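# Move the wooden block from bench onto cart floor

## Task

Pick the wooden block up from the bench and lay it flat on the floor of the cart, at the end with the handle, next to the profiles. The drop flap must stay open, and anything already in its finished state must still be so at the end. Finish with both grippers holding nothing and out of the cart: release the block, back away, and make sure the robot is upright, not leaning, and in contact with nothing.

## Robot and tools

ROBOT. A Rainbow Robotics RB-Y1 in a physics simulation. It has a two-wheel differential base with two rear casters; it drives forward or backward and turns, but cannot slide sideways. The base is 0.58 m wide, extends 0.10 m in front of the drive axle and 0.57 m behind it, and sweeps a 0.58 m radius circle when spinning in place. Above it sits a folding leg and torso (torso_squat_rad, torso_shift_rad, torso_pitch_rad, torso_yaw_rad), a head (head_pan_rad, head_tilt_rad) and two seven-joint arms, each ending in a parallel gripper with a wrist camera housed in a case that juts sideways and can strike things. Cameras: head_camera, left_wrist_camera, right_wrist_camera.

FRAMES. The base frame has its origin on the floor midway between the drive wheels, x forward, y to the left, z up, in metres. The left_hand and right_hand lines give, in this frame, the point centred between the finger pads, 0.03 m short of the tips; the fingers point along that frame's -z and close along its x. The odometry frame is where the base frame was at the scene start; base_odometry only counts wheel rotation (slip looks like travel), heading in rad, left positive, -3.142 to 3.142.

move. One action per call. Allowed shapes: base and/or joints (optionally with min_time_s or contact_limits); target alone or with min_time_s; or contact_limits alone. An empty call only reports state and images.
- base: one velocity command {x_m_s, turn_rad_s, for_s}, relative to where the robot is. x_m_s forward speed in m/s (0, or 0.005 to 1.5 in magnitude, negative reverses); turn_rad_s leftward turn rate (0, or 0.02 to 1.509 in magnitude, negative turns right); for_s duration 0.1 to 5 s. Omitted speeds are 0. Distance is roughly speed times duration; acceleration is 0.4 m/s² (turns 0.5 rad/s²) and coasting to rest can take up to about 3 s.
- joints: a single dictionary covering torso, both arms, grippers and head, keyed by joint name, each value an absolute target in rad (grippers: opening in m, 0 to 0.1). Key ranges: torso_squat_rad 0 to 1.2; torso_shift_rad -0.3 to 0.6; torso_pitch_rad -0.2 to 1.4 (positive bows forward); torso_yaw_rad -1.5 to 1.5 (raise both arms sideways 0.2 rad or more first); shoulder pitch ±2.356 (negative swings forward/up); left shoulder roll 0 to 3.141, right -3.141 to 0 (away from the body lifts the arm outward); shoulder yaw ±2.094; elbow -2.617 to 0.01 (negative bends); forearm roll ±3.141; wrist pitch -1.57 to 1.919; hand roll ±2.705; head_pan_rad ±0.523; head_tilt_rad -0.35 to 1.57 (positive looks down). Torso also obeys: squat+shift <= 1.52; squat-shift+pitch <= 1.57; shift+0.5 pitch-0.4 squat <= 0.7; shift+0.3 pitch-0.5 squat <= 0.39.
- target: one hand only, an absolute pose in the base frame: side ("left" or "right"), x, y, z in m (-3 to 3), quat_wxyz as four numbers w, x, y, z in the form the hand lines print. It is converted once to joint angles, so the hand travels along an arc; split long moves into short steps. Not accepted while an earlier move still runs.
- min_time_s: 0.1 to 8 s, the shortest duration for arm, head and torso motions in that action.
- contact_limits: per gripper (left_gripper_m, right_gripper_m), current cap in mA, 200 to 672.5; starts at 672.5 and persists until changed. To grip, command an opening at least 0.005 m below the object's width; pads then squeeze around 44-55 N.
- cameras: list of names, ["all"] or []; blocking: true (default) returns at rest, false returns in about 0.5 s while motion continues.

wait(seconds 0 to 10, cameras) lets time pass. stop(cameras) brakes all running motions. zoom_image(camera, region [x0, y0, x1, y1] pixels from top-left, at most 504 each way) enlarges part of the newest image. read_manual returns licence texts. finished_scene(scene) ends the scene; call nothing after it.

RESULTS. move reads "done" or the worst status. Hand targets report "reached" (within 10 mm and 2 degrees), "short" with the error, or "refused" with a reason. Joint words: moving, done, off_target (rest away from target, may keep pushing), stopped, contact_stop (torso only), time_out, limit_stop_at_<name> (built-in guard; limit_stop_at_own_body_* means an arm or torso neared the body), not_followed (arm collision check withheld it), torque_fault, limit_stop_at_motor_heat. A contact_stop or time_out freezes the whole torso or arm group. A refusal or an unrequested stop cancels the remaining move, wait and finished_scene calls in that reply. on_its_own lists uncommanded events. lidar_m: 12 distances in 30-degree sectors, first straight ahead, counter-clockwise, at 0.23 m height, "-" for none. motor_effort: wheel effort in percent with peak in brackets; rest values beyond about 30 suggest pushing on something. wheel_motors_off = 1 when the wheels have cut out for 2 s after stalling. Joint torque, external torque, wrist force/torque and motor temperature lines help detect contact and load; readings carry offsets.

CAUTIONS. The base does not stop on hitting furniture; driving hard into things or catching the upper body under a table can topple the robot. Bending fast with arms forward or a load, or a sudden stop while driving, risks tipping. Never let the arms strike or press each other (a gripper closing on the other hand counts). Contact torque at a joint limit (elbow 33.8, wrist joints 23.5, shoulders 65.8 N m) causes a 10 s torque fault. Long holds or stretched arms heat motors; 80 °C triggers a braked stop. Avoid drops, slams, releasing a moving object, and letting anything fall far.

Each tool is called after ">>>" by a JSON object that holds its "method" and its "body", one argument or row to a line.

## Session

>>> {"method": "move", "body": {
  "joints": {"head_pan_rad":0.5,"head_tilt_rad":0.6},
  "min_time_s": 0.5,
  "cameras": ["head_camera"]
}}

>>> {"method": "move", "body": {
  "joints": {"head_pan_rad":-0.4,"head_tilt_rad":0.6},
  "min_time_s": 0.6,
  "cameras": ["head_camera"]
}}

Scene clock: 0.80 s.
Joint torques (N m): left_arm=[-1.73 -0.45 0.87 -0.58 -0.16 -0.64 -0.03] | right_arm=[-3.51 -0.56 -0.59 -1.53 0.01 -0.59 -0.09]
External joint torques (N m): left_arm=[-0.35 -0.6 0.86 -0.03 -0.16 -0.22 -0.02] | right_arm=[0.08 0.56 -0.55 0.1 -0.05 0 -0.1]
Motor temperatures (°C): left_arm=[30 28 31 35 34 32 37] | right_arm=[34 30 32 30 35 36 34]
Wrist force (N): left_arm=[0.2 1.8 -7.6] | right_arm=[-3.1 1.0 -4.9]
Wrist torque (N m): left_arm=[-0.33 0.18 0.08] | right_arm=[-0.11 -0.18 -0.11]
Wrist force, peak (N): left_arm=[0.1 1.5 -7.9] | right_arm=[-2.9 0.8 -5.4]
move: done
base_odometry: x=+0.000 y=+0.000 heading=+0.000
lidar_m: 0.74 1.04 1.55 4.57 1.52 1.09 1.02 1.06 1.45 3.61 1.09 0.78
base_status: not commanded
joint_positions: torso_squat_rad=+0.350 torso_shift_rad=+0.000 torso_pitch_rad=+0.000 torso_yaw_rad=+0.000 left_shoulder_pitch_rad=+0.037 left_shoulder_roll_rad=+0.004 left_shoulder_yaw_rad=-0.043 left_elbow_rad=-0.196 left_forearm_roll_rad=-0.014 left_wrist_pitch_rad=+0.002 left_hand_roll_rad=+0.027 left_gripper_m=+0.099 right_shoulder_pitch_rad=-0.040 right_shoulder_roll_rad=-0.021 right_shoulder_yaw_rad=-0.018 right_elbow_rad=-0.235 right_forearm_roll_rad=+0.049 right_wrist_pitch_rad=-0.014 right_hand_roll_rad=+0.035 right_gripper_m=+0.099 head_pan_rad=+0.500 head_tilt_rad=+0.600
joint_status: all done
wheel_motors_off: 0
motor_effort: left_wheel=+0(1) right_wheel=+0(2)
chest: x=-0.2280 y=+0.0001 z=+1.2475 quat_wxyz=(+1.000, +0.000, +0.000, +0.000) (m; base frame)
left_hand: x=-0.1598 y=+0.2200 z=+0.5653 quat_wxyz=(+0.997, +0.000, -0.079, -0.009) (m; base frame)
right_hand: x=-0.0823 y=-0.2360 z=+0.5770 quat_wxyz=(+0.989, -0.016, -0.142, +0.041) (m; base frame)
pictures: head_camera
camera_calibration:
head_camera: T_world_to_cam=[[0.480762, -0.876288, -0.0314125, 0.143715], [-0.465904, -0.224934, -0.855767, 1.19443], [0.742833, 0.426055, -0.516406, 0.845605], [0, 0, 0, 1]] pos_world=[-0.140746, 0.0343292, 1.46335]

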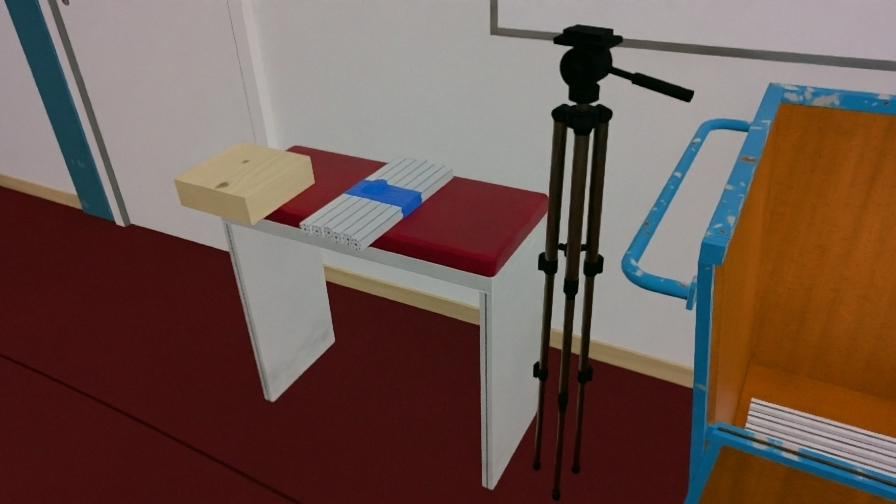

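Scene clock: 1.70 s.
Joint torques (N m): left_arm=[-2.04 -0.51 0.82 -0.48 -0.02 -0.5 -0.07] | right_arm=[-3.47 -0.49 -0.63 -1.28 -0.1 -0.48 0.05]
External joint torques (N m): left_arm=[-0.66 -0.66 0.81 0.08 -0.02 -0.08 -0.06] | right_arm=[0.13 0.63 -0.59 0.35 -0.16 0.12 0.04]
Wrist force (N): left_arm=[-0.7 1.1 -7.2] | right_arm=[-2.9 1.5 -5.0]
Wrist torque (N m): left_arm=[-0.29 0.05 0.06] | right_arm=[-0.13 -0.13 -0.07]
Wrist force, peak (N): left_arm=[-0.7 1.3 -8.3] | right_arm=[-2.9 1.1 -5.3]
move: done
base_odometry: x=+0.000 y=+0.000 heading=+0.000
lidar_m: 0.74 1.04 1.56 4.56 1.52 1.08 1.03 1.07 1.45 3.61 1.10 0.78
base_status: not commanded
joint_positions: torso_squat_rad=+0.350 torso_shift_rad=+0.000 torso_pitch_rad=+0.000 torso_yaw_rad=+0.000 left_shoulder_pitch_rad=+0.037 left_shoulder_roll_rad=+0.004 left_shoulder_yaw_rad=-0.043 left_elbow_rad=-0.196 left_forearm_roll_rad=-0.014 left_wrist_pitch_rad=+0.002 left_hand_roll_rad=+0.027 left_gripper_m=+0.099 right_shoulder_pitch_rad=-0.040 right_shoulder_roll_rad=-0.021 right_shoulder_yaw_rad=-0.018 right_elbow_rad=-0.235 right_forearm_roll_rad=+0.049 right_wrist_pitch_rad=-0.014 right_hand_roll_rad=+0.035 right_gripper_m=+0.099 head_pan_rad=-0.400 head_tilt_rad=+0.600
joint_status: all done
wheel_motors_off: 0
motor_effort: left_wheel=+0(1) right_wheel=+0(2)
chest: x=-0.2280 y=+0.0001 z=+1.2475 quat_wxyz=(+1.000, +0.000, +0.000, +0.000) (m; base frame)
left_hand: x=-0.1598 y=+0.2200 z=+0.5653 quat_wxyz=(+0.997, +0.000, -0.079, -0.009) (m; base frame)
right_hand: x=-0.0823 y=-0.2360 z=+0.5770 quat_wxyz=(+0.989, -0.016, -0.142, +0.041) (m; base frame)
pictures: head_camera
camera_calibration:
head_camera: T_world_to_cam=[[-0.387491, -0.921337, -0.0314517, -0.0350928], [-0.465708, 0.225081, -0.855836, 1.19448], [0.795592, -0.316981, -0.516291, 0.856437], [0, 0, 0, 1]] pos_world=[-0.138693, -0.0297124, 1.46335]

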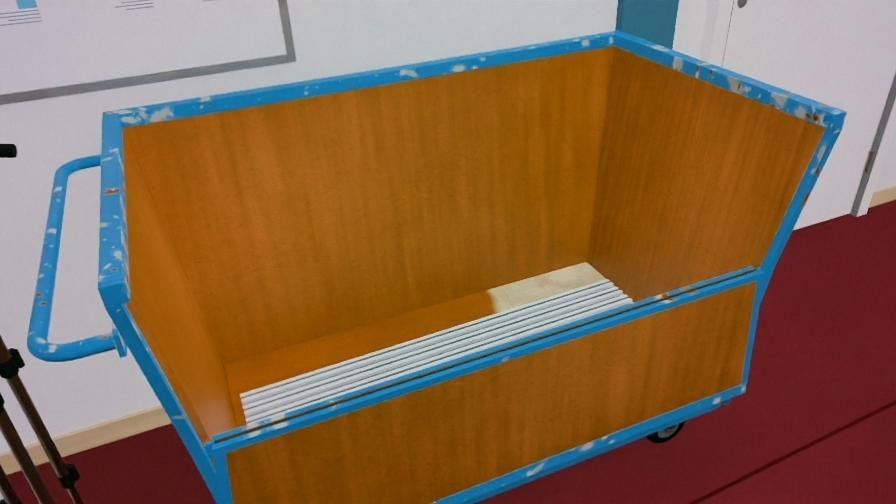

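>>> {"method": "move", "body": {
  "base": {"turn_rad_s":1.0,"for_s":1.7667},
  "joints": {"torso_squat_rad":0.6,"torso_shift_rad":0.1,"torso_pitch_rad":0.3,"head_pan_rad":-0.3,"head_tilt_rad":0.5},
  "cameras": []
}}

>>> {"method": "move", "body": {
  "base": {"x_m_s":0.6,"for_s":2.567},
  "cameras": []
}}

>>> {"method": "move", "body": {
  "base": {"turn_rad_s":-1.0,"for_s":1.7667},
  "cameras": ["head_camera"]
}}

>>> {"method": "move", "body": {
  "joints": {"torso_squat_rad":0.85,"torso_shift_rad":0.15,"torso_pitch_rad":0.5,"right_shoulder_pitch_rad":-0.79,"right_shoulder_roll_rad":-1.1,"right_shoulder_yaw_rad":1.13,"right_elbow_rad":-1.65,"right_forearm_roll_rad":-1.91,"right_wrist_pitch_rad":-1.04,"right_hand_roll_rad":0.6},
  "min_time_s": 2,
  "cameras": ["head_camera","right_wrist_camera"]
}}

Scene clock: 29.00 s.
Joint torques (N m): left_arm=[5.91 -0.9 0.69 2.74 -0.17 -0.02 -0.06] | right_arm=[4.65 -0.35 -0.5 1.69 -0.11 -0.08 0.04]
External joint torques (N m): left_arm=[-0.87 -1.15 0.67 0.07 -0.17 -0.2 -0.07] | right_arm=[0.1 0.61 -0.33 0.25 -0.1 -0.05 0.04]
Wrist force (N): left_arm=[1.9 1.0 -7.3] | right_arm=[-0.5 1.1 -5.2]
Wrist torque (N m): left_arm=[-0.28 0.25 0.07] | right_arm=[-0.09 0.05 -0.09]
Wrist force, peak (N): left_arm=[1.1 1.5 -8.5] | right_arm=[-2.9 1.1 -5.5]
move: done
base_odometry: x=+0.000 y=+0.000 heading=+1.560
lidar_m: 4.57 1.51 1.07 1.02 1.05 1.42 3.63 1.11 0.81 0.76 1.03 1.57
base_status: done (sent for 1.77 of 1.77 s)
joint_positions: torso_squat_rad=+0.600 torso_shift_rad=+0.100 torso_pitch_rad=+0.300 torso_yaw_rad=+0.000 left_shoulder_pitch_rad=+0.037 left_shoulder_roll_rad=+0.004 left_shoulder_yaw_rad=-0.043 left_elbow_rad=-0.196 left_forearm_roll_rad=-0.014 left_wrist_pitch_rad=+0.002 left_hand_roll_rad=+0.027 left_gripper_m=+0.099 right_shoulder_pitch_rad=-0.040 right_shoulder_roll_rad=-0.021 right_shoulder_yaw_rad=-0.018 right_elbow_rad=-0.235 right_forearm_roll_rad=+0.049 right_wrist_pitch_rad=-0.014 right_hand_roll_rad=+0.035 right_gripper_m=+0.099 head_pan_rad=-0.300 head_tilt_rad=+0.500
joint_status: all done
wheel_motors_off: 0
motor_effort: left_wheel=+2(33) right_wheel=+19(54)
chest: x=-0.0789 y=+0.0001 z=+1.1510 quat_wxyz=(+0.989, +0.000, +0.149, +0.000) (m; base frame)
left_hand: x=-0.2153 y=+0.2200 z=+0.4791 quat_wxyz=(+0.997, -0.002, +0.071, -0.009) (m; base frame)
right_hand: x=-0.1379 y=-0.2360 z=+0.4674 quat_wxyz=(+0.999, -0.010, +0.007, +0.043) (m; base frame)
pictures: none
No camera images: "cameras" was empty.

Scene clock: 33.27 s.
Joint torques (N m): left_arm=[6.81 -0.62 0.99 2.72 -0.08 -0.06 0.01] | right_arm=[5.55 -0.65 -1.1 2.15 -0.11 0.12 -0.15]
External joint torques (N m): left_arm=[0.02 -0.88 0.96 0.06 -0.08 -0.24 0.01] | right_arm=[1 0.31 -0.93 0.71 -0.1 0.15 -0.15]
Wrist force (N): left_arm=[1.3 1.9 -7.4] | right_arm=[-1.1 1.5 -5.1]
Wrist torque (N m): left_arm=[-0.41 0.20 0.08] | right_arm=[-0.15 -0.02 -0.11]
Wrist force, peak (N): left_arm=[1.8 1.3 -8.6] | right_arm=[-0.8 1.4 -5.6]
move: done
base_odometry: x=+0.016 y=+1.540 heading=+1.560
lidar_m: 4.06 1.59 1.15 1.07 1.11 1.48 3.74 1.32 0.92 0.92 1.51 2.04
base_status: done (sent for 2.57 of 2.57 s)
joint_positions: torso_squat_rad=+0.600 torso_shift_rad=+0.100 torso_pitch_rad=+0.300 torso_yaw_rad=+0.000 left_shoulder_pitch_rad=+0.037 left_shoulder_roll_rad=+0.004 left_shoulder_yaw_rad=-0.043 left_elbow_rad=-0.196 left_forearm_roll_rad=-0.014 left_wrist_pitch_rad=+0.002 left_hand_roll_rad=+0.027 left_gripper_m=+0.099 right_shoulder_pitch_rad=-0.040 right_shoulder_roll_rad=-0.021 right_shoulder_yaw_rad=-0.018 right_elbow_rad=-0.235 right_forearm_roll_rad=+0.049 right_wrist_pitch_rad=-0.014 right_hand_roll_rad=+0.035 right_gripper_m=+0.099 head_pan_rad=-0.300 head_tilt_rad=+0.500
joint_status: not commanded
wheel_motors_off: 0
motor_effort: left_wheel=+1(46) right_wheel=+0(54)
chest: x=-0.0788 y=+0.0001 z=+1.1510 quat_wxyz=(+0.989, +0.000, +0.149, +0.000) (m; base frame)
left_hand: x=-0.2152 y=+0.2200 z=+0.4790 quat_wxyz=(+0.997, -0.002, +0.071, -0.009) (m; base frame)
right_hand: x=-0.1377 y=-0.2360 z=+0.4674 quat_wxyz=(+0.999, -0.010, +0.007, +0.043) (m; base frame)
pictures: none
No camera images: "cameras" was empty.

Scene clock: 37.13 s.
Joint torques (N m): left_arm=[6.02 -0.67 0.88 2.74 -0.03 -0.01 -0.04] | right_arm=[5.71 -0.42 -0.82 2.21 -0.13 0.09 -0.01]
External joint torques (N m): left_arm=[-0.76 -0.92 0.85 0.08 -0.02 -0.19 -0.05] | right_arm=[1.17 0.55 -0.65 0.76 -0.12 0.12 -0.01]
Wrist force (N): left_arm=[1.4 0.4 -7.5] | right_arm=[-0.7 1.0 -5.2]
Wrist torque (N m): left_arm=[-0.11 0.19 0.04] | right_arm=[-0.05 0.01 -0.11]
Wrist force, peak (N): left_arm=[1.7 1.9 -8.4] | right_arm=[-0.8 0.9 -5.7]
move: done
base_odometry: x=+0.016 y=+1.540 heading=+0.000
lidar_m: 0.91 1.52 2.06 4.06 1.60 1.12 1.06 1.12 1.50 3.79 1.31 0.92
base_status: done (sent for 1.77 of 1.77 s)
joint_positions: torso_squat_rad=+0.600 torso_shift_rad=+0.100 torso_pitch_rad=+0.300 torso_yaw_rad=+0.000 left_shoulder_pitch_rad=+0.037 left_shoulder_roll_rad=+0.004 left_shoulder_yaw_rad=-0.043 left_elbow_rad=-0.196 left_forearm_roll_rad=-0.014 left_wrist_pitch_rad=+0.002 left_hand_roll_rad=+0.027 left_gripper_m=+0.099 right_shoulder_pitch_rad=-0.040 right_shoulder_roll_rad=-0.021 right_shoulder_yaw_rad=-0.018 right_elbow_rad=-0.235 right_forearm_roll_rad=+0.049 right_wrist_pitch_rad=-0.014 right_hand_roll_rad=+0.035 right_gripper_m=+0.099 head_pan_rad=-0.300 head_tilt_rad=+0.500
joint_status: not commanded
wheel_motors_off: 0
motor_effort: left_wheel=+19(39) right_wheel=+0(44)
chest: x=-0.0788 y=+0.0001 z=+1.1510 quat_wxyz=(+0.989, +0.000, +0.149, +0.000) (m; base frame)
left_hand: x=-0.2153 y=+0.2200 z=+0.4791 quat_wxyz=(+0.997, -0.002, +0.071, -0.009) (m; base frame)
right_hand: x=-0.1377 y=-0.2360 z=+0.4674 quat_wxyz=(+0.999, -0.010, +0.007, +0.043) (m; base frame)
pictures: head_camera
camera_calibration:
head_camera: T_world_to_cam=[[-0.286913, -0.956309, 0.0561661, -0.0754794], [-0.650814, 0.151564, -0.743955, 1.04606], [0.702938, -0.250004, -0.665865, 0.833515], [0, 0, 0, 1]] pos_world=[0.0732248, -0.0223445, 1.33747]

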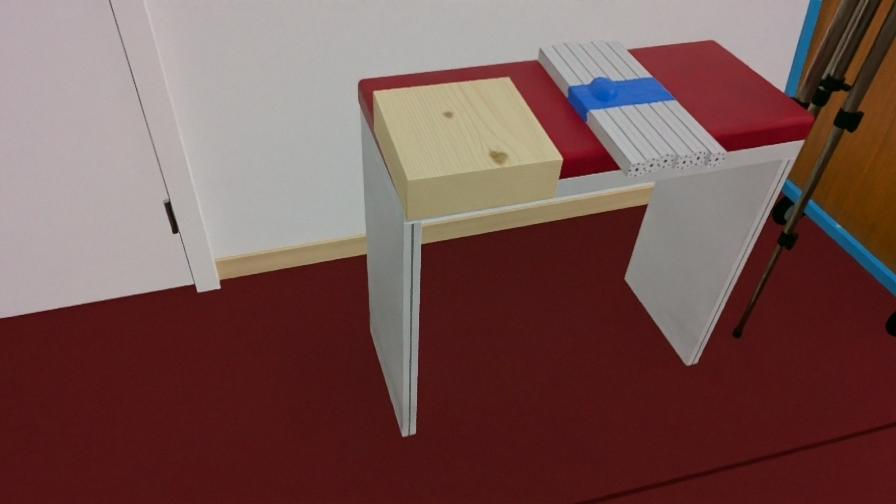

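Scene clock: 39.43 s.
Joint torques (N m): left_arm=[11.1 -0.78 0.6 4.79 0 0.38 -0.04] | right_arm=[-11.97 -13.12 -6.46 -4.15 1.25 -1.31 0.01]
External joint torques (N m): left_arm=[-0.83 -1.09 0.57 0.09 0.01 -0.19 -0.06] | right_arm=[-1.24 -0.8 1.1 -0.65 0 0.09 -0.04]
Wrist force (N): left_arm=[2.8 1.2 -7.3] | right_arm=[-6.6 -0.4 1.6]
Wrist torque (N m): left_arm=[-0.27 0.28 0.07] | right_arm=[-0.05 -0.34 -0.24]
Wrist force, peak (N): left_arm=[3.0 1.4 -8.1] | right_arm=[-8.0 0.0 1.5]
move: done
base_odometry: x=+0.016 y=+1.540 heading=+0.000
lidar_m: 0.91 1.49 2.04 4.05 1.58 1.12 1.07 1.12 1.50 3.80 1.31 0.91
base_status: not commanded
joint_positions: torso_squat_rad=+0.850 torso_shift_rad=+0.150 torso_pitch_rad=+0.500 torso_yaw_rad=+0.000 left_shoulder_pitch_rad=+0.037 left_shoulder_roll_rad=+0.004 left_shoulder_yaw_rad=-0.043 left_elbow_rad=-0.196 left_forearm_roll_rad=-0.014 left_wrist_pitch_rad=+0.002 left_hand_roll_rad=+0.027 left_gripper_m=+0.099 right_shoulder_pitch_rad=-0.790 right_shoulder_roll_rad=-1.100 right_shoulder_yaw_rad=+1.130 right_elbow_rad=-1.650 right_forearm_roll_rad=-1.910 right_wrist_pitch_rad=-1.040 right_hand_roll_rad=+0.600 right_gripper_m=+0.099 head_pan_rad=-0.300 head_tilt_rad=+0.500
joint_status: all done
wheel_motors_off: 0
motor_effort: left_wheel=+19(21) right_wheel=-2(4)
chest: x=-0.0106 y=+0.0001 z=+1.0089 quat_wxyz=(+0.969, +0.000, +0.247, +0.000) (m; base frame)
left_hand: x=-0.2778 y=+0.2200 z=+0.3775 quat_wxyz=(+0.985, -0.003, +0.170, -0.008) (m; base frame)
right_hand: x=+0.4922 y=-0.2647 z=+0.7571 quat_wxyz=(+0.702, +0.090, -0.706, -0.019) (m; base frame)
pictures: head_camera, right_wrist_camera
camera_calibration:
head_camera: T_world_to_cam=[[-0.270039, -0.956313, 0.112003, -0.104088], [-0.78557, 0.151563, -0.599924, 0.837994], [0.55674, -0.249989, -0.792178, 0.816855], [0, 0, 0, 1]] pos_world=[0.17542, -0.0223445, 1.16149]
right_wrist_camera: T_world_to_cam=[[0.0264514, 0.128536, -0.991352, 0.770244], [-0.591034, 0.801811, 0.0881907, 0.463479], [0.806213, 0.58359, 0.0971782, -0.24372], [0, 0, 0, 1]] pos_world=[0.450048, -0.328394, 0.746392]

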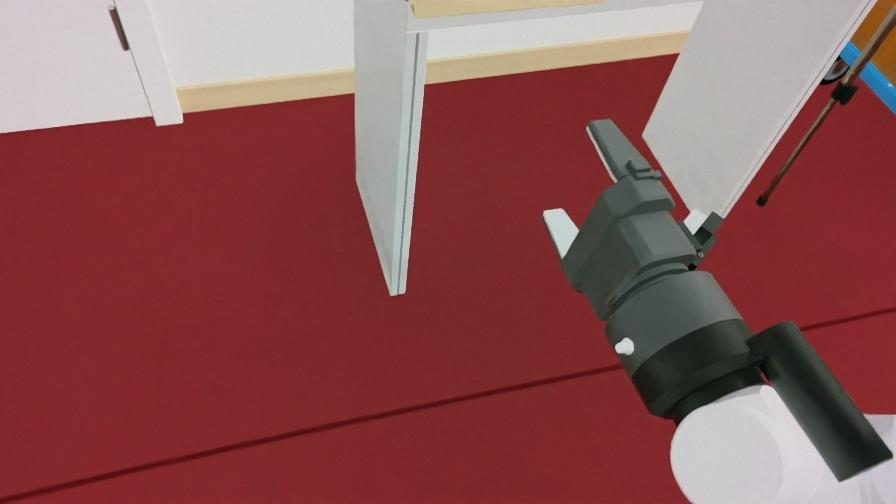

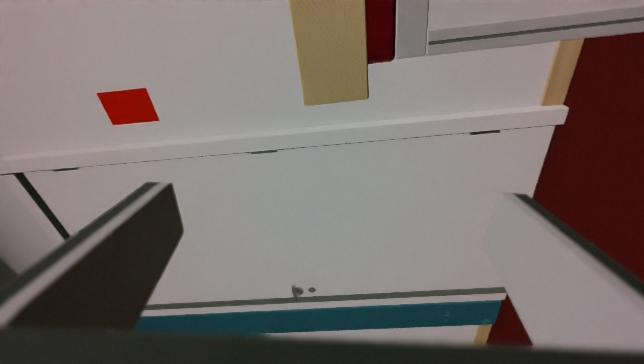

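>>> {"method": "move", "body": {
  "target": {"side":"right","x":0.385,"y":-0.323,"z":0.768,"quat_wxyz":[0.7071,0,-0.7071,0]},
  "min_time_s": 1.2,
  "cameras": []
}}

>>> {"method": "move", "body": {
  "base": {"x_m_s":0.3,"for_s":1.1},
  "cameras": ["head_camera","right_wrist_camera"]
}}

Scene clock: 43.50 s.
Joint torques (N m): left_arm=[11.1 -0.73 0.81 4.87 -0.01 0.39 -0.02] | right_arm=[-4.68 -15.11 -4.11 -4.47 1.51 -1.31 0.17]
External joint torques (N m): left_arm=[-0.83 -1.04 0.78 0.18 0 -0.18 -0.04] | right_arm=[0.72 -1.63 1.42 -0.65 0.19 0.09 0.12]
Wrist force (N): left_arm=[3.4 1.3 -7.6] | right_arm=[-6.9 0.9 1.6]
Wrist torque (N m): left_arm=[-0.30 0.35 0.08] | right_arm=[-0.14 -0.36 -0.24]
Wrist force, peak (N): left_arm=[2.9 1.9 -8.2] | right_arm=[-7.9 0.3 1.5]
move: done
base_odometry: x=+0.016 y=+1.540 heading=+0.000
lidar_m: 0.90 1.52 2.05 4.06 1.59 1.12 1.07 1.12 1.50 3.80 1.30 0.91
base_status: not commanded
joint_positions: torso_squat_rad=+0.850 torso_shift_rad=+0.150 torso_pitch_rad=+0.500 torso_yaw_rad=+0.000 left_shoulder_pitch_rad=+0.037 left_shoulder_roll_rad=+0.004 left_shoulder_yaw_rad=-0.043 left_elbow_rad=-0.196 left_forearm_roll_rad=-0.014 left_wrist_pitch_rad=+0.002 left_hand_roll_rad=+0.027 left_gripper_m=+0.099 right_shoulder_pitch_rad=-0.522 right_shoulder_roll_rad=-1.305 right_shoulder_yaw_rad=+1.170 right_elbow_rad=-1.942 right_forearm_roll_rad=-1.854 right_wrist_pitch_rad=-1.317 right_hand_roll_rad=+0.749 right_gripper_m=+0.099 head_pan_rad=-0.300 head_tilt_rad=+0.500
joint_status: all done
wheel_motors_off: 0
motor_effort: left_wheel=+20(20) right_wheel=-2(3)
chest: x=-0.0106 y=+0.0001 z=+1.0089 quat_wxyz=(+0.969, +0.000, +0.247, +0.000) (m; base frame)
left_hand: x=-0.2778 y=+0.2200 z=+0.3775 quat_wxyz=(+0.985, -0.003, +0.170, -0.008) (m; base frame)
right_hand: x=+0.3858 y=-0.3227 z=+0.7678 quat_wxyz=(+0.707, +0.000, -0.707, +0.000) (m; base frame)
right_hand_status: reached (checked arc, planned for 1.2 s): 1 mm and 0.0 deg off.
pictures: none
No camera images: "cameras" was empty.

Scene clock: 45.67 s.
Joint torques (N m): left_arm=[11.25 -0.67 0.53 4.64 0.03 0.38 -0.06] | right_arm=[-5.46 -14.94 -5.01 -4.41 1.51 -1.45 0.13]
External joint torques (N m): left_arm=[-0.69 -0.98 0.49 -0.06 0.04 -0.18 -0.08] | right_arm=[-0.06 -1.46 0.52 -0.59 0.19 -0.05 0.08]
Wrist force (N): left_arm=[2.8 1.1 -7.5] | right_arm=[-6.8 0.4 1.2]
Wrist torque (N m): left_arm=[-0.27 0.28 0.09] | right_arm=[-0.06 -0.35 -0.24]
Wrist force, peak (N): left_arm=[2.5 1.4 -8.4] | right_arm=[-7.5 1.0 1.6]
move: done
base_odometry: x=+0.346 y=+1.540 heading=+0.000
lidar_m: 0.80 1.18 1.55 4.01 2.09 1.47 1.40 1.46 1.95 1.67 1.11 0.58
base_status: done (sent for 1.1 of 1.1 s)
joint_positions: torso_squat_rad=+0.850 torso_shift_rad=+0.150 torso_pitch_rad=+0.500 torso_yaw_rad=+0.000 left_shoulder_pitch_rad=+0.037 left_shoulder_roll_rad=+0.004 left_shoulder_yaw_rad=-0.043 left_elbow_rad=-0.196 left_forearm_roll_rad=-0.014 left_wrist_pitch_rad=+0.002 left_hand_roll_rad=+0.027 left_gripper_m=+0.099 right_shoulder_pitch_rad=-0.522 right_shoulder_roll_rad=-1.305 right_shoulder_yaw_rad=+1.170 right_elbow_rad=-1.942 right_forearm_roll_rad=-1.854 right_wrist_pitch_rad=-1.317 right_hand_roll_rad=+0.749 right_gripper_m=+0.099 head_pan_rad=-0.300 head_tilt_rad=+0.500
joint_status: not commanded
wheel_motors_off: 0
motor_effort: left_wheel=-3(44) right_wheel=+3(36)
chest: x=-0.0105 y=+0.0001 z=+1.0088 quat_wxyz=(+0.969, +0.000, +0.247, +0.000) (m; base frame)
left_hand: x=-0.2778 y=+0.2200 z=+0.3775 quat_wxyz=(+0.985, -0.003, +0.170, -0.008) (m; base frame)
right_hand: x=+0.3858 y=-0.3227 z=+0.7676 quat_wxyz=(+0.707, +0.000, -0.707, +0.000) (m; base frame)
pictures: head_camera, right_wrist_camera
camera_calibration:
head_camera: T_world_to_cam=[[-0.270024, -0.956312, 0.112045, -0.104113], [-0.785624, 0.151546, -0.599857, 0.838005], [0.556671, -0.250001, -0.792223, 0.816863], [0, 0, 0, 1]] pos_world=[0.17552, -0.0223445, 1.16149]
right_wrist_camera: T_world_to_cam=[[0.0260994, -0.0283173, -0.999258, 0.746647], [-0.50647, 0.861436, -0.03764, 0.529388], [0.861863, 0.507076, 0.00814114, -0.102848], [0, 0, 0, 1]] pos_world=[0.337273, -0.382739, 0.766857]

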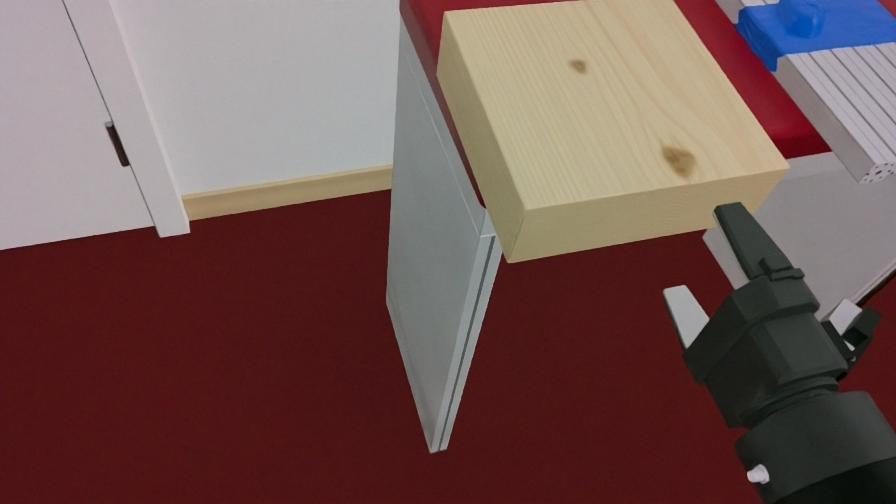

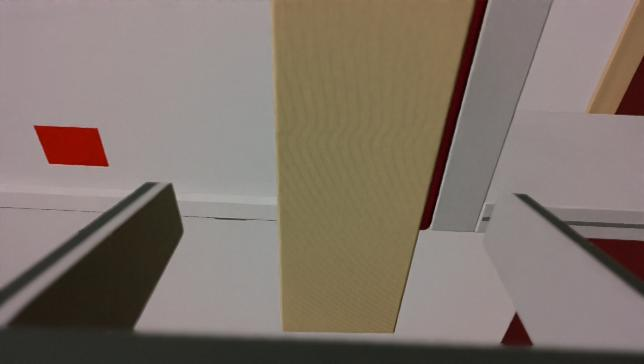

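>>> {"method": "move", "body": {
  "target": {"side":"right","x":0.472,"y":-0.323,"z":0.763,"quat_wxyz":[0.7071,0,-0.7071,0]},
  "min_time_s": 1.5,
  "cameras": ["head_camera","right_wrist_camera"]
}}

Scene clock: 49.77 s.
Joint torques (N m): left_arm=[11.54 -0.73 0.99 4.71 -0.13 0.34 -0.02] | right_arm=[-10.78 -12.52 -9 -2.34 0.89 -1.42 -0.26]
External joint torques (N m): left_arm=[-0.39 -1.04 0.96 0.02 -0.12 -0.23 -0.04] | right_arm=[-1.62 1.4 -1.67 0.6 -0.34 0.02 -0.31]
Wrist force (N): left_arm=[3.6 0.7 -7.1] | right_arm=[-6.7 0.6 1.2]
Wrist torque (N m): left_arm=[-0.25 0.35 0.07] | right_arm=[-0.18 -0.34 -0.04]
Wrist force, peak (N): left_arm=[3.6 1.4 -8.0] | right_arm=[-7.7 0.8 1.5]
move: done
base_odometry: x=+0.346 y=+1.540 heading=+0.000
lidar_m: 0.80 1.17 1.57 4.02 2.06 1.47 1.40 1.47 1.94 1.66 1.10 0.58
base_status: not commanded
joint_positions: torso_squat_rad=+0.850 torso_shift_rad=+0.150 torso_pitch_rad=+0.500 torso_yaw_rad=+0.000 left_shoulder_pitch_rad=+0.037 left_shoulder_roll_rad=+0.004 left_shoulder_yaw_rad=-0.043 left_elbow_rad=-0.196 left_forearm_roll_rad=-0.014 left_wrist_pitch_rad=+0.002 left_hand_roll_rad=+0.027 left_gripper_m=+0.099 right_shoulder_pitch_rad=-0.706 right_shoulder_roll_rad=-1.214 right_shoulder_yaw_rad=+1.111 right_elbow_rad=-1.717 right_forearm_roll_rad=-1.960 right_wrist_pitch_rad=-1.114 right_hand_roll_rad=+0.720 right_gripper_m=+0.099 head_pan_rad=-0.300 head_tilt_rad=+0.500
joint_status: all done
wheel_motors_off: 0
motor_effort: left_wheel=-3(3) right_wheel=+3(4)
chest: x=-0.0105 y=+0.0001 z=+1.0088 quat_wxyz=(+0.969, +0.000, +0.247, +0.000) (m; base frame)
left_hand: x=-0.2778 y=+0.2200 z=+0.3775 quat_wxyz=(+0.985, -0.003, +0.170, -0.008) (m; base frame)
right_hand: x=+0.4717 y=-0.3231 z=+0.7629 quat_wxyz=(+0.707, +0.000, -0.707, +0.000) (m; base frame)
right_hand_status: reached (checked arc, planned for 1.5 s): 0 mm and 0.1 deg off.
pictures: head_camera, right_wrist_camera
camera_calibration:
head_camera: T_world_to_cam=[[-0.270024, -0.956312, 0.112045, -0.104113], [-0.785624, 0.151546, -0.599857, 0.838005], [0.556671, -0.250001, -0.792223, 0.816863], [0, 0, 0, 1]] pos_world=[0.17552, -0.0223445, 1.16149]
right_wrist_camera: T_world_to_cam=[[0.025152, -0.0296706, -0.999243, 0.739668], [-0.506572, 0.861345, -0.0383269, 0.573513], [0.861831, 0.507153, 0.00663426, -0.175496], [0, 0, 0, 1]] pos_world=[0.42317, -0.383044, 0.762254]

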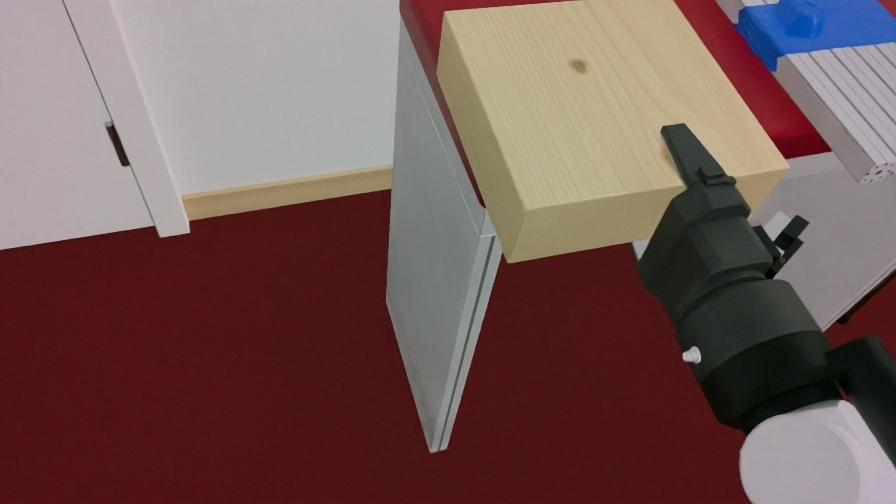

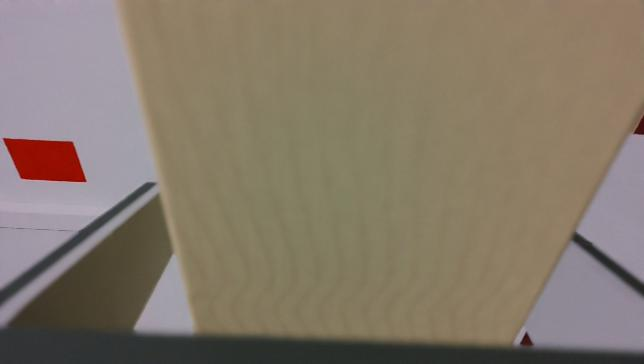

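>>> {"method": "move", "body": {
  "target": {"side":"right","x":0.489,"y":-0.323,"z":0.759,"quat_wxyz":[0.7071,0,-0.7071,0]},
  "min_time_s": 0.8,
  "cameras": ["right_wrist_camera"]
}}

>>> {"method": "move", "body": {
  "joints": {"right_gripper_m":0.04},
  "cameras": ["head_camera","right_wrist_camera"]
}}

Scene clock: 52.20 s.
Joint torques (N m): left_arm=[11.56 -0.72 0.89 4.73 -0.06 0.3 -0.08] | right_arm=[-11.68 -12.69 -8.82 -2.13 0.82 -1.55 -0.17]
External joint torques (N m): left_arm=[-0.37 -1.03 0.85 0.03 -0.05 -0.27 -0.09] | right_arm=[-1.72 1.23 -1.29 0.62 -0.38 -0.08 -0.22]
Wrist force (N): left_arm=[3.0 1.1 -7.1] | right_arm=[-7.5 0.8 1.3]
Wrist torque (N m): left_arm=[-0.27 0.28 0.08] | right_arm=[-0.17 -0.43 -0.04]
Wrist force, peak (N): left_arm=[3.0 1.2 -8.4] | right_arm=[-7.7 0.5 1.6]
move: done
base_odometry: x=+0.346 y=+1.540 heading=+0.000
lidar_m: 0.78 1.17 1.54 4.02 2.08 1.47 1.40 1.47 1.95 1.67 1.11 0.58
base_status: not commanded
joint_positions: torso_squat_rad=+0.850 torso_shift_rad=+0.150 torso_pitch_rad=+0.500 torso_yaw_rad=+0.000 left_shoulder_pitch_rad=+0.037 left_shoulder_roll_rad=+0.004 left_shoulder_yaw_rad=-0.043 left_elbow_rad=-0.196 left_forearm_roll_rad=-0.014 left_wrist_pitch_rad=+0.002 left_hand_roll_rad=+0.027 left_gripper_m=+0.099 right_shoulder_pitch_rad=-0.745 right_shoulder_roll_rad=-1.180 right_shoulder_yaw_rad=+1.107 right_elbow_rad=-1.645 right_forearm_roll_rad=-1.962 right_wrist_pitch_rad=-1.074 right_hand_roll_rad=+0.701 right_gripper_m=+0.099 head_pan_rad=-0.300 head_tilt_rad=+0.500
joint_status: all done
wheel_motors_off: 0
motor_effort: left_wheel=-2(4) right_wheel=+4(5)
chest: x=-0.0105 y=+0.0001 z=+1.0088 quat_wxyz=(+0.969, +0.000, +0.247, +0.000) (m; base frame)
left_hand: x=-0.2778 y=+0.2200 z=+0.3775 quat_wxyz=(+0.985, -0.003, +0.170, -0.008) (m; base frame)
right_hand: x=+0.4888 y=-0.3231 z=+0.7588 quat_wxyz=(+0.707, +0.000, -0.707, +0.000) (m; base frame)
right_hand_status: reached (checked arc, planned for 0.8 s): 0 mm and 0.0 deg off.
pictures: right_wrist_camera
camera_calibration:
right_wrist_camera: T_world_to_cam=[[0.0255518, -0.0295525, -0.999237, 0.734904], [-0.506673, 0.861281, -0.0384287, 0.582198], [0.861759, 0.507268, 0.0070338, -0.190384], [0, 0, 0, 1]] pos_world=[0.440271, -0.383143, 0.758056]

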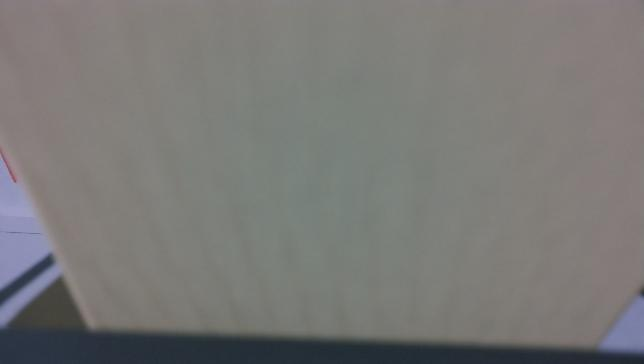

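Scene clock: 53.37 s.
Joint torques (N m): left_arm=[11.27 -0.44 0.55 4.69 -0.08 0.35 -0.01] | right_arm=[-11.12 -13 -8.61 -2.34 0.9 -1.32 -0.07]
External joint torques (N m): left_arm=[-0.66 -0.75 0.52 -0.01 -0.07 -0.21 -0.03] | right_arm=[-1.17 0.92 -1.07 0.4 -0.3 0.14 -0.12]
Wrist force (N): left_arm=[1.9 0.7 -6.8] | right_arm=[-6.2 0.6 0.8]
Wrist torque (N m): left_arm=[-0.19 0.18 0.12] | right_arm=[-0.15 -0.49 -0.27]
Wrist force, peak (N): left_arm=[3.3 1.7 -8.3] | right_arm=[-8.3 0.9 0.8]
move: off_target
base_odometry: x=+0.346 y=+1.540 heading=+0.000
lidar_m: 0.78 1.18 1.55 4.01 2.06 1.47 1.40 1.47 1.95 1.67 1.11 0.59
base_status: not commanded
joint_positions: torso_squat_rad=+0.850 torso_shift_rad=+0.150 torso_pitch_rad=+0.500 torso_yaw_rad=+0.000 left_shoulder_pitch_rad=+0.037 left_shoulder_roll_rad=+0.004 left_shoulder_yaw_rad=-0.043 left_elbow_rad=-0.196 left_forearm_roll_rad=-0.014 left_wrist_pitch_rad=+0.002 left_hand_roll_rad=+0.027 left_gripper_m=+0.099 right_shoulder_pitch_rad=-0.745 right_shoulder_roll_rad=-1.180 right_shoulder_yaw_rad=+1.107 right_elbow_rad=-1.645 right_forearm_roll_rad=-1.962 right_wrist_pitch_rad=-1.074 right_hand_roll_rad=+0.701 right_gripper_m=+0.075 head_pan_rad=-0.300 head_tilt_rad=+0.500
joint_status: right_gripper_m off_target (ended at +0.075, target +0.040)
wheel_motors_off: 0
motor_effort: left_wheel=-3(3) right_wheel=+3(4)
chest: x=-0.0105 y=+0.0001 z=+1.0088 quat_wxyz=(+0.969, +0.000, +0.247, +0.000) (m; base frame)
left_hand: x=-0.2778 y=+0.2200 z=+0.3775 quat_wxyz=(+0.985, -0.003, +0.170, -0.008) (m; base frame)
right_hand: x=+0.4888 y=-0.3231 z=+0.7589 quat_wxyz=(+0.707, +0.000, -0.707, +0.000) (m; base frame)
pictures: head_camera, right_wrist_camera
camera_calibration:
head_camera: T_world_to_cam=[[-0.270024, -0.956312, 0.112045, -0.104113], [-0.785624, 0.151546, -0.599857, 0.838005], [0.556671, -0.250001, -0.792223, 0.816863], [0, 0, 0, 1]] pos_world=[0.17552, -0.0223445, 1.16149]
right_wrist_camera: T_world_to_cam=[[0.0257263, -0.0294551, -0.999235, 0.734964], [-0.506666, 0.861285, -0.0384333, 0.582168], [0.861758, 0.507268, 0.00723374, -0.190673], [0, 0, 0, 1]] pos_world=[0.440372, -0.383042, 0.758156]

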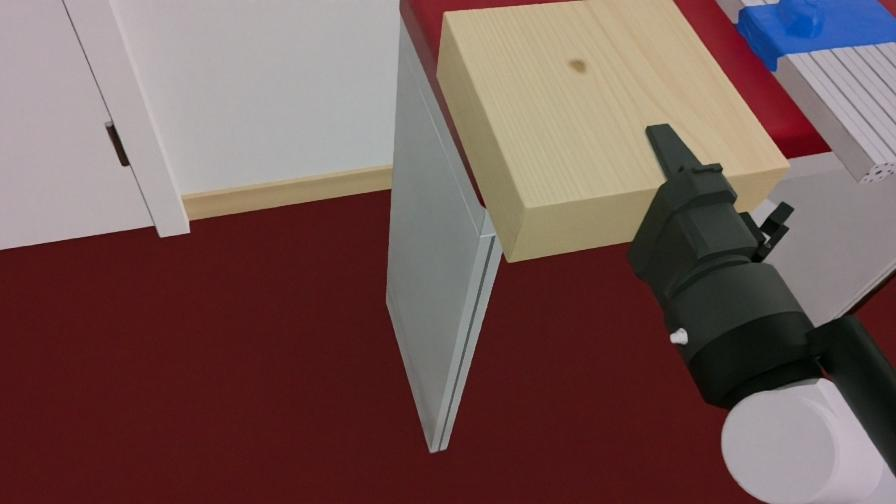

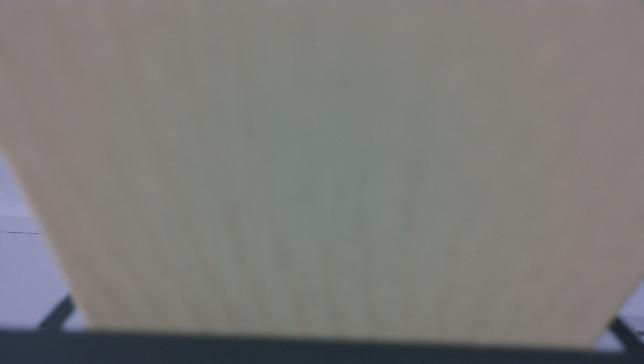

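>>> {"method": "move", "body": {
  "joints": {"torso_squat_rad":0.5,"left_shoulder_roll_rad":0.35,"left_shoulder_pitch_rad":-0.2,"left_elbow_rad":-1.6},
  "min_time_s": 2,
  "cameras": ["head_camera","right_wrist_camera"]
}}

>>> {"method": "move", "body": {
  "base": {"x_m_s":-0.35,"for_s":1.6},
  "cameras": ["right_wrist_camera"]
}}

Scene clock: 60.93 s.
Joint torques (N m): left_arm=[-4.6 3.91 4.64 -8.72 0.01 -1.99 -0.09] | right_arm=[-20.17 -17.38 -15.2 -5.02 4.61 -7.16 -0.23]
External joint torques (N m): left_arm=[0.66 -1.48 1.03 0.74 -0.04 -0.15 -0.05] | right_arm=[-10.28 -3.48 -7.7 -2.27 3.41 -5.69 -0.28]
Wrist force (N): left_arm=[-4.7 -0.7 -3.4] | right_arm=[-29.0 1.3 0.4]
Wrist torque (N m): left_arm=[-0.16 -0.08 0.16] | right_arm=[-0.04 1.55 0.30]
Wrist force, peak (N): left_arm=[2.6 1.0 -8.6] | right_arm=[-30.2 1.6 0.6]
move: done
base_odometry: x=+0.346 y=+1.540 heading=+0.000
lidar_m: 0.78 1.18 1.55 4.01 2.07 1.47 1.40 1.48 1.95 1.67 1.09 0.58
base_status: not commanded
joint_positions: torso_squat_rad=+0.500 torso_shift_rad=+0.150 torso_pitch_rad=+0.501 torso_yaw_rad=+0.000 left_shoulder_pitch_rad=-0.200 left_shoulder_roll_rad=+0.350 left_shoulder_yaw_rad=-0.043 left_elbow_rad=-1.600 left_forearm_roll_rad=-0.014 left_wrist_pitch_rad=+0.002 left_hand_roll_rad=+0.027 left_gripper_m=+0.099 right_shoulder_pitch_rad=-0.743 right_shoulder_roll_rad=-1.179 right_shoulder_yaw_rad=+1.109 right_elbow_rad=-1.644 right_forearm_roll_rad=-1.963 right_wrist_pitch_rad=-1.072 right_hand_roll_rad=+0.701 right_gripper_m=+0.074 head_pan_rad=-0.300 head_tilt_rad=+0.500
joint_status: all done
wheel_motors_off: 0
motor_effort: left_wheel=-3(4) right_wheel=+3(5)
chest: x=+0.0127 y=+0.0000 z=+1.1593 quat_wxyz=(+0.969, +0.000, +0.248, +0.000) (m; base frame)
left_hand: x=+0.4605 y=+0.2623 z=+0.7991 quat_wxyz=(+0.787, +0.050, -0.592, -0.166) (m; base frame)
right_hand: x=+0.5107 y=-0.3231 z=+0.9066 quat_wxyz=(+0.710, +0.000, -0.705, +0.000) (m; base frame)
pictures: head_camera, right_wrist_camera
camera_calibration:
head_camera: T_world_to_cam=[[-0.269876, -0.956347, 0.112103, -0.114921], [-0.786231, 0.151652, -0.599034, 0.945564], [0.555884, -0.249804, -0.792837, 0.923748], [0, 0, 0, 1]] pos_world=[0.198921, -0.0225448, 1.31169]
right_wrist_camera: T_world_to_cam=[[0.0193921, -0.0290632, -0.999389, 0.885476], [-0.507008, 0.861235, -0.0348834, 0.595948], [0.861723, 0.507375, 0.00196588, -0.205718], [0, 0, 0, 1]] pos_world=[0.462251, -0.38314, 0.906129]

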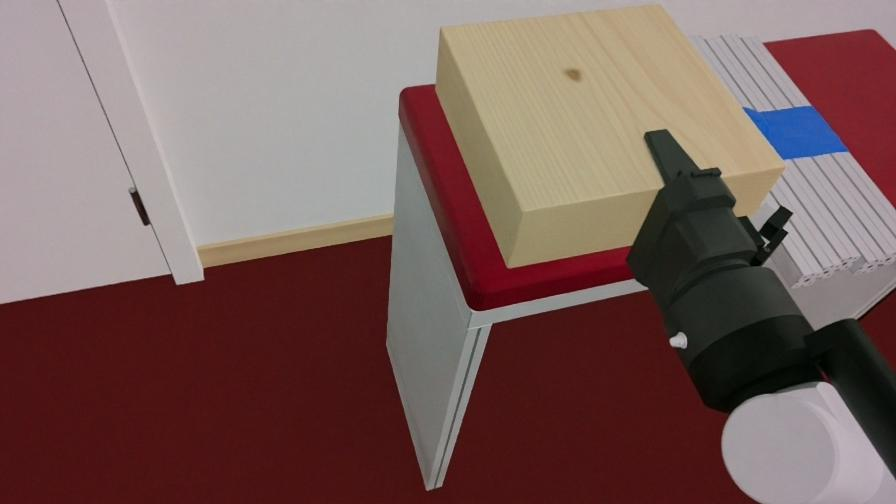

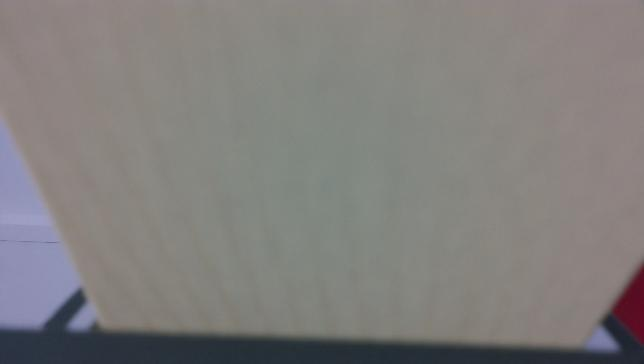

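Scene clock: 63.77 s.
Joint torques (N m): left_arm=[-5.03 4.02 4.32 -8.86 -0.01 -2.14 0.02] | right_arm=[-21.2 -17.93 -15.93 -5.13 4.91 -7.07 -0.23]
External joint torques (N m): left_arm=[0.23 -1.37 0.71 0.6 -0.06 -0.3 0.07] | right_arm=[-11.31 -4.02 -8.43 -2.37 3.71 -5.6 -0.28]
Wrist force (N): left_arm=[-4.9 -1.1 -3.9] | right_arm=[-29.1 0.9 0.1]
Wrist torque (N m): left_arm=[-0.09 -0.14 0.12] | right_arm=[-0.05 1.56 0.32]
Wrist force, peak (N): left_arm=[-5.5 -0.5 -4.2] | right_arm=[-30.4 0.8 -0.1]
move: done
base_odometry: x=-0.214 y=+1.540 heading=-0.001
lidar_m: 1.13 1.74 2.36 3.81 1.25 0.88 0.85 0.88 1.18 2.98 1.73 1.47
base_status: done (sent for 1.6 of 1.6 s)
joint_positions: torso_squat_rad=+0.500 torso_shift_rad=+0.150 torso_pitch_rad=+0.501 torso_yaw_rad=+0.000 left_shoulder_pitch_rad=-0.200 left_shoulder_roll_rad=+0.350 left_shoulder_yaw_rad=-0.043 left_elbow_rad=-1.600 left_forearm_roll_rad=-0.014 left_wrist_pitch_rad=+0.002 left_hand_roll_rad=+0.027 left_gripper_m=+0.099 right_shoulder_pitch_rad=-0.742 right_shoulder_roll_rad=-1.179 right_shoulder_yaw_rad=+1.109 right_elbow_rad=-1.644 right_forearm_roll_rad=-1.963 right_wrist_pitch_rad=-1.072 right_hand_roll_rad=+0.701 right_gripper_m=+0.074 head_pan_rad=-0.300 head_tilt_rad=+0.500
joint_status: not commanded
wheel_motors_off: 0
motor_effort: left_wheel=-5(23) right_wheel=+8(43)
chest: x=+0.0127 y=+0.0000 z=+1.1593 quat_wxyz=(+0.969, +0.000, +0.248, +0.000) (m; base frame)
left_hand: x=+0.4604 y=+0.2623 z=+0.7991 quat_wxyz=(+0.787, +0.050, -0.592, -0.166) (m; base frame)
right_hand: x=+0.5105 y=-0.3231 z=+0.9064 quat_wxyz=(+0.710, +0.000, -0.705, +0.000) (m; base frame)
pictures: right_wrist_camera
camera_calibration:
right_wrist_camera: T_world_to_cam=[[0.0190303, -0.0290407, -0.999397, 0.885561], [-0.506979, 0.861261, -0.0346805, 0.595655], [0.861748, 0.507333, 0.00166701, -0.205301], [0, 0, 0, 1]] pos_world=[0.46205, -0.383141, 0.906027]

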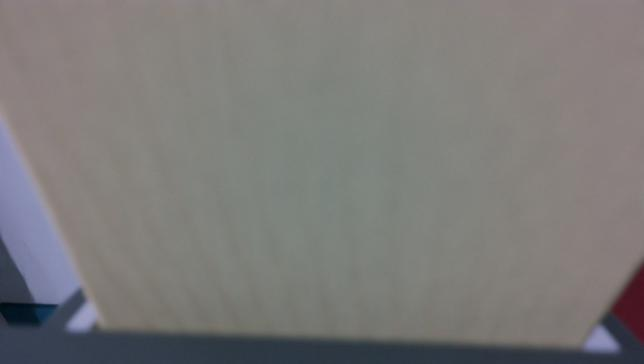

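>>> {"method": "move", "body": {
  "base": {"turn_rad_s":-1.0,"for_s":1.7667},
  "cameras": []
}}

>>> {"method": "move", "body": {
  "base": {"x_m_s":0.5,"for_s":3.35},
  "cameras": []
}}

>>> {"method": "move", "body": {
  "base": {"turn_rad_s":1.0,"for_s":1.7767},
  "cameras": ["head_camera","right_wrist_camera"]
}}

Scene clock: 69.07 s.
Joint torques (N m): left_arm=[-5.32 4.1 4.36 -8.63 -0.1 -2.05 -0.02] | right_arm=[-21.25 -17.7 -15.85 -5.74 5.08 -7.01 -0.19]
External joint torques (N m): left_arm=[-0.06 -1.3 0.75 0.83 -0.15 -0.21 0.02] | right_arm=[-11.36 -3.8 -8.35 -2.98 3.88 -5.54 -0.24]
Wrist force (N): left_arm=[-4.7 -0.2 -3.8] | right_arm=[-28.5 1.8 0.6]
Wrist torque (N m): left_arm=[-0.18 -0.10 0.17] | right_arm=[-0.04 1.60 0.32]
Wrist force, peak (N): left_arm=[-5.3 0.1 -4.6] | right_arm=[-29.5 2.2 0.3]
move: done
base_odometry: x=-0.214 y=+1.540 heading=-1.561
lidar_m: 2.95 1.73 1.48 1.12 1.75 2.37 3.80 1.27 0.90 0.85 0.86 1.16
base_status: done (sent for 1.77 of 1.77 s)
joint_positions: torso_squat_rad=+0.500 torso_shift_rad=+0.150 torso_pitch_rad=+0.501 torso_yaw_rad=+0.000 left_shoulder_pitch_rad=-0.200 left_shoulder_roll_rad=+0.350 left_shoulder_yaw_rad=-0.043 left_elbow_rad=-1.600 left_forearm_roll_rad=-0.014 left_wrist_pitch_rad=+0.002 left_hand_roll_rad=+0.027 left_gripper_m=+0.099 right_shoulder_pitch_rad=-0.742 right_shoulder_roll_rad=-1.179 right_shoulder_yaw_rad=+1.109 right_elbow_rad=-1.644 right_forearm_roll_rad=-1.963 right_wrist_pitch_rad=-1.072 right_hand_roll_rad=+0.701 right_gripper_m=+0.074 head_pan_rad=-0.300 head_tilt_rad=+0.500
joint_status: not commanded
wheel_motors_off: 0
motor_effort: left_wheel=+15(41) right_wheel=-4(39)
chest: x=+0.0127 y=-0.0001 z=+1.1593 quat_wxyz=(+0.969, +0.000, +0.248, +0.000) (m; base frame)
left_hand: x=+0.4604 y=+0.2623 z=+0.7992 quat_wxyz=(+0.787, +0.050, -0.592, -0.166) (m; base frame)
right_hand: x=+0.5105 y=-0.3232 z=+0.9064 quat_wxyz=(+0.710, +0.000, -0.705, +0.000) (m; base frame)
pictures: none
No camera images: "cameras" was empty.

Scene clock: 73.97 s.
Joint torques (N m): left_arm=[-4.23 3.96 4.53 -8.8 0.02 -2.1 0.04] | right_arm=[-20.7 -18.33 -16.45 -5.29 4.67 -7.14 -0.13]
External joint torques (N m): left_arm=[1.02 -1.43 0.92 0.66 -0.03 -0.25 0.09] | right_arm=[-10.81 -4.43 -8.95 -2.53 3.48 -5.67 -0.18]
Wrist force (N): left_arm=[-5.0 -0.2 -3.1] | right_arm=[-28.6 1.3 0.3]
Wrist torque (N m): left_arm=[-0.22 -0.13 0.14] | right_arm=[-0.09 1.55 0.33]
Wrist force, peak (N): left_arm=[-5.0 -0.8 -4.8] | right_arm=[-30.5 1.6 -2.0]
move: done
base_odometry: x=-0.197 y=-0.144 heading=-1.560
lidar_m: 2.73 2.63 1.02 0.98 1.35 1.82 3.60 1.18 0.85 0.80 0.81 1.09
base_status: done (sent for 3.37 of 3.37 s)
joint_positions: torso_squat_rad=+0.500 torso_shift_rad=+0.150 torso_pitch_rad=+0.501 torso_yaw_rad=+0.000 left_shoulder_pitch_rad=-0.200 left_shoulder_roll_rad=+0.350 left_shoulder_yaw_rad=-0.043 left_elbow_rad=-1.600 left_forearm_roll_rad=-0.014 left_wrist_pitch_rad=+0.002 left_hand_roll_rad=+0.027 left_gripper_m=+0.099 right_shoulder_pitch_rad=-0.742 right_shoulder_roll_rad=-1.179 right_shoulder_yaw_rad=+1.109 right_elbow_rad=-1.644 right_forearm_roll_rad=-1.963 right_wrist_pitch_rad=-1.072 right_hand_roll_rad=+0.701 right_gripper_m=+0.074 head_pan_rad=-0.300 head_tilt_rad=+0.500
joint_status: not commanded
wheel_motors_off: 0
motor_effort: left_wheel=+0(48) right_wheel=+1(37)
chest: x=+0.0127 y=-0.0001 z=+1.1593 quat_wxyz=(+0.969, +0.000, +0.248, +0.000) (m; base frame)
left_hand: x=+0.4605 y=+0.2623 z=+0.7992 quat_wxyz=(+0.787, +0.050, -0.592, -0.166) (m; base frame)
right_hand: x=+0.5106 y=-0.3231 z=+0.9063 quat_wxyz=(+0.710, +0.000, -0.704, +0.000) (m; base frame)
pictures: none
No camera images: "cameras" was empty.

Scene clock: 77.83 s.
Joint torques (N m): left_arm=[-4.69 4.14 4.46 -8.9 -0.01 -2.19 -0.13] | right_arm=[-20.73 -17.96 -16.07 -5.38 4.81 -7 -0.37]
External joint torques (N m): left_arm=[0.57 -1.25 0.85 0.57 -0.06 -0.35 -0.09] | right_arm=[-10.84 -4.06 -8.58 -2.62 3.61 -5.53 -0.42]
Wrist force (N): left_arm=[-5.8 0.1 -3.6] | right_arm=[-28.2 1.0 0.6]
Wrist torque (N m): left_arm=[-0.24 -0.19 0.18] | right_arm=[-0.12 1.54 0.30]
Wrist force, peak (N): left_arm=[-5.5 0.4 -4.1] | right_arm=[-29.5 1.5 -0.9]
move: done
base_odometry: x=-0.197 y=-0.143 heading=-0.001
lidar_m: 0.98 1.33 1.82 3.57 1.16 0.82 0.78 0.81 1.11 2.75 2.62 1.03
base_status: done (sent for 1.77 of 1.77 s)
joint_positions: torso_squat_rad=+0.500 torso_shift_rad=+0.150 torso_pitch_rad=+0.501 torso_yaw_rad=+0.000 left_shoulder_pitch_rad=-0.200 left_shoulder_roll_rad=+0.350 left_shoulder_yaw_rad=-0.043 left_elbow_rad=-1.600 left_forearm_roll_rad=-0.014 left_wrist_pitch_rad=+0.002 left_hand_roll_rad=+0.027 left_gripper_m=+0.099 right_shoulder_pitch_rad=-0.742 right_shoulder_roll_rad=-1.179 right_shoulder_yaw_rad=+1.109 right_elbow_rad=-1.644 right_forearm_roll_rad=-1.963 right_wrist_pitch_rad=-1.072 right_hand_roll_rad=+0.701 right_gripper_m=+0.074 head_pan_rad=-0.300 head_tilt_rad=+0.500
joint_status: not commanded
wheel_motors_off: 0
motor_effort: left_wheel=-2(36) right_wheel=+17(37)
chest: x=+0.0127 y=-0.0001 z=+1.1593 quat_wxyz=(+0.969, +0.000, +0.248, +0.000) (m; base frame)
left_hand: x=+0.4605 y=+0.2623 z=+0.7992 quat_wxyz=(+0.787, +0.050, -0.592, -0.166) (m; base frame)
right_hand: x=+0.5106 y=-0.3231 z=+0.9063 quat_wxyz=(+0.710, +0.000, -0.704, +0.000) (m; base frame)
pictures: head_camera, right_wrist_camera
camera_calibration:
head_camera: T_world_to_cam=[[-0.269894, -0.956358, 0.111962, -0.114733], [-0.786247, 0.151763, -0.598985, 0.945505], [0.555853, -0.249693, -0.792894, 0.923832], [0, 0, 0, 1]] pos_world=[0.198921, -0.0225447, 1.31169]
right_wrist_camera: T_world_to_cam=[[0.0189328, -0.0288665, -0.999404, 0.88548], [-0.507027, 0.86124, -0.034481, 0.595445], [0.861722, 0.507377, 0.00166957, -0.205411], [0, 0, 0, 1]] pos_world=[0.462149, -0.38304, 0.905827]

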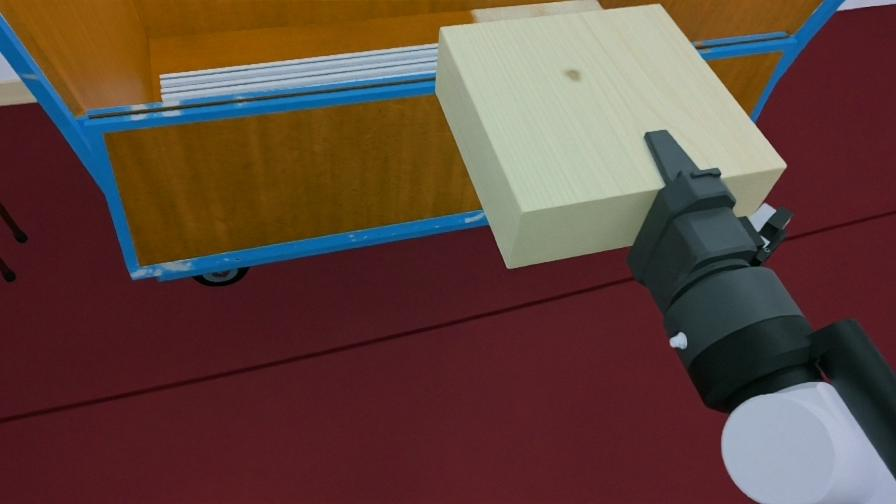

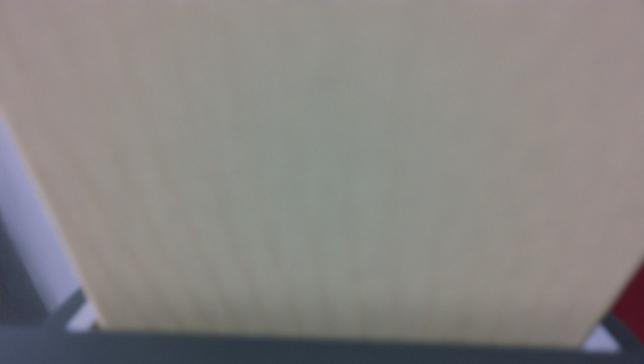

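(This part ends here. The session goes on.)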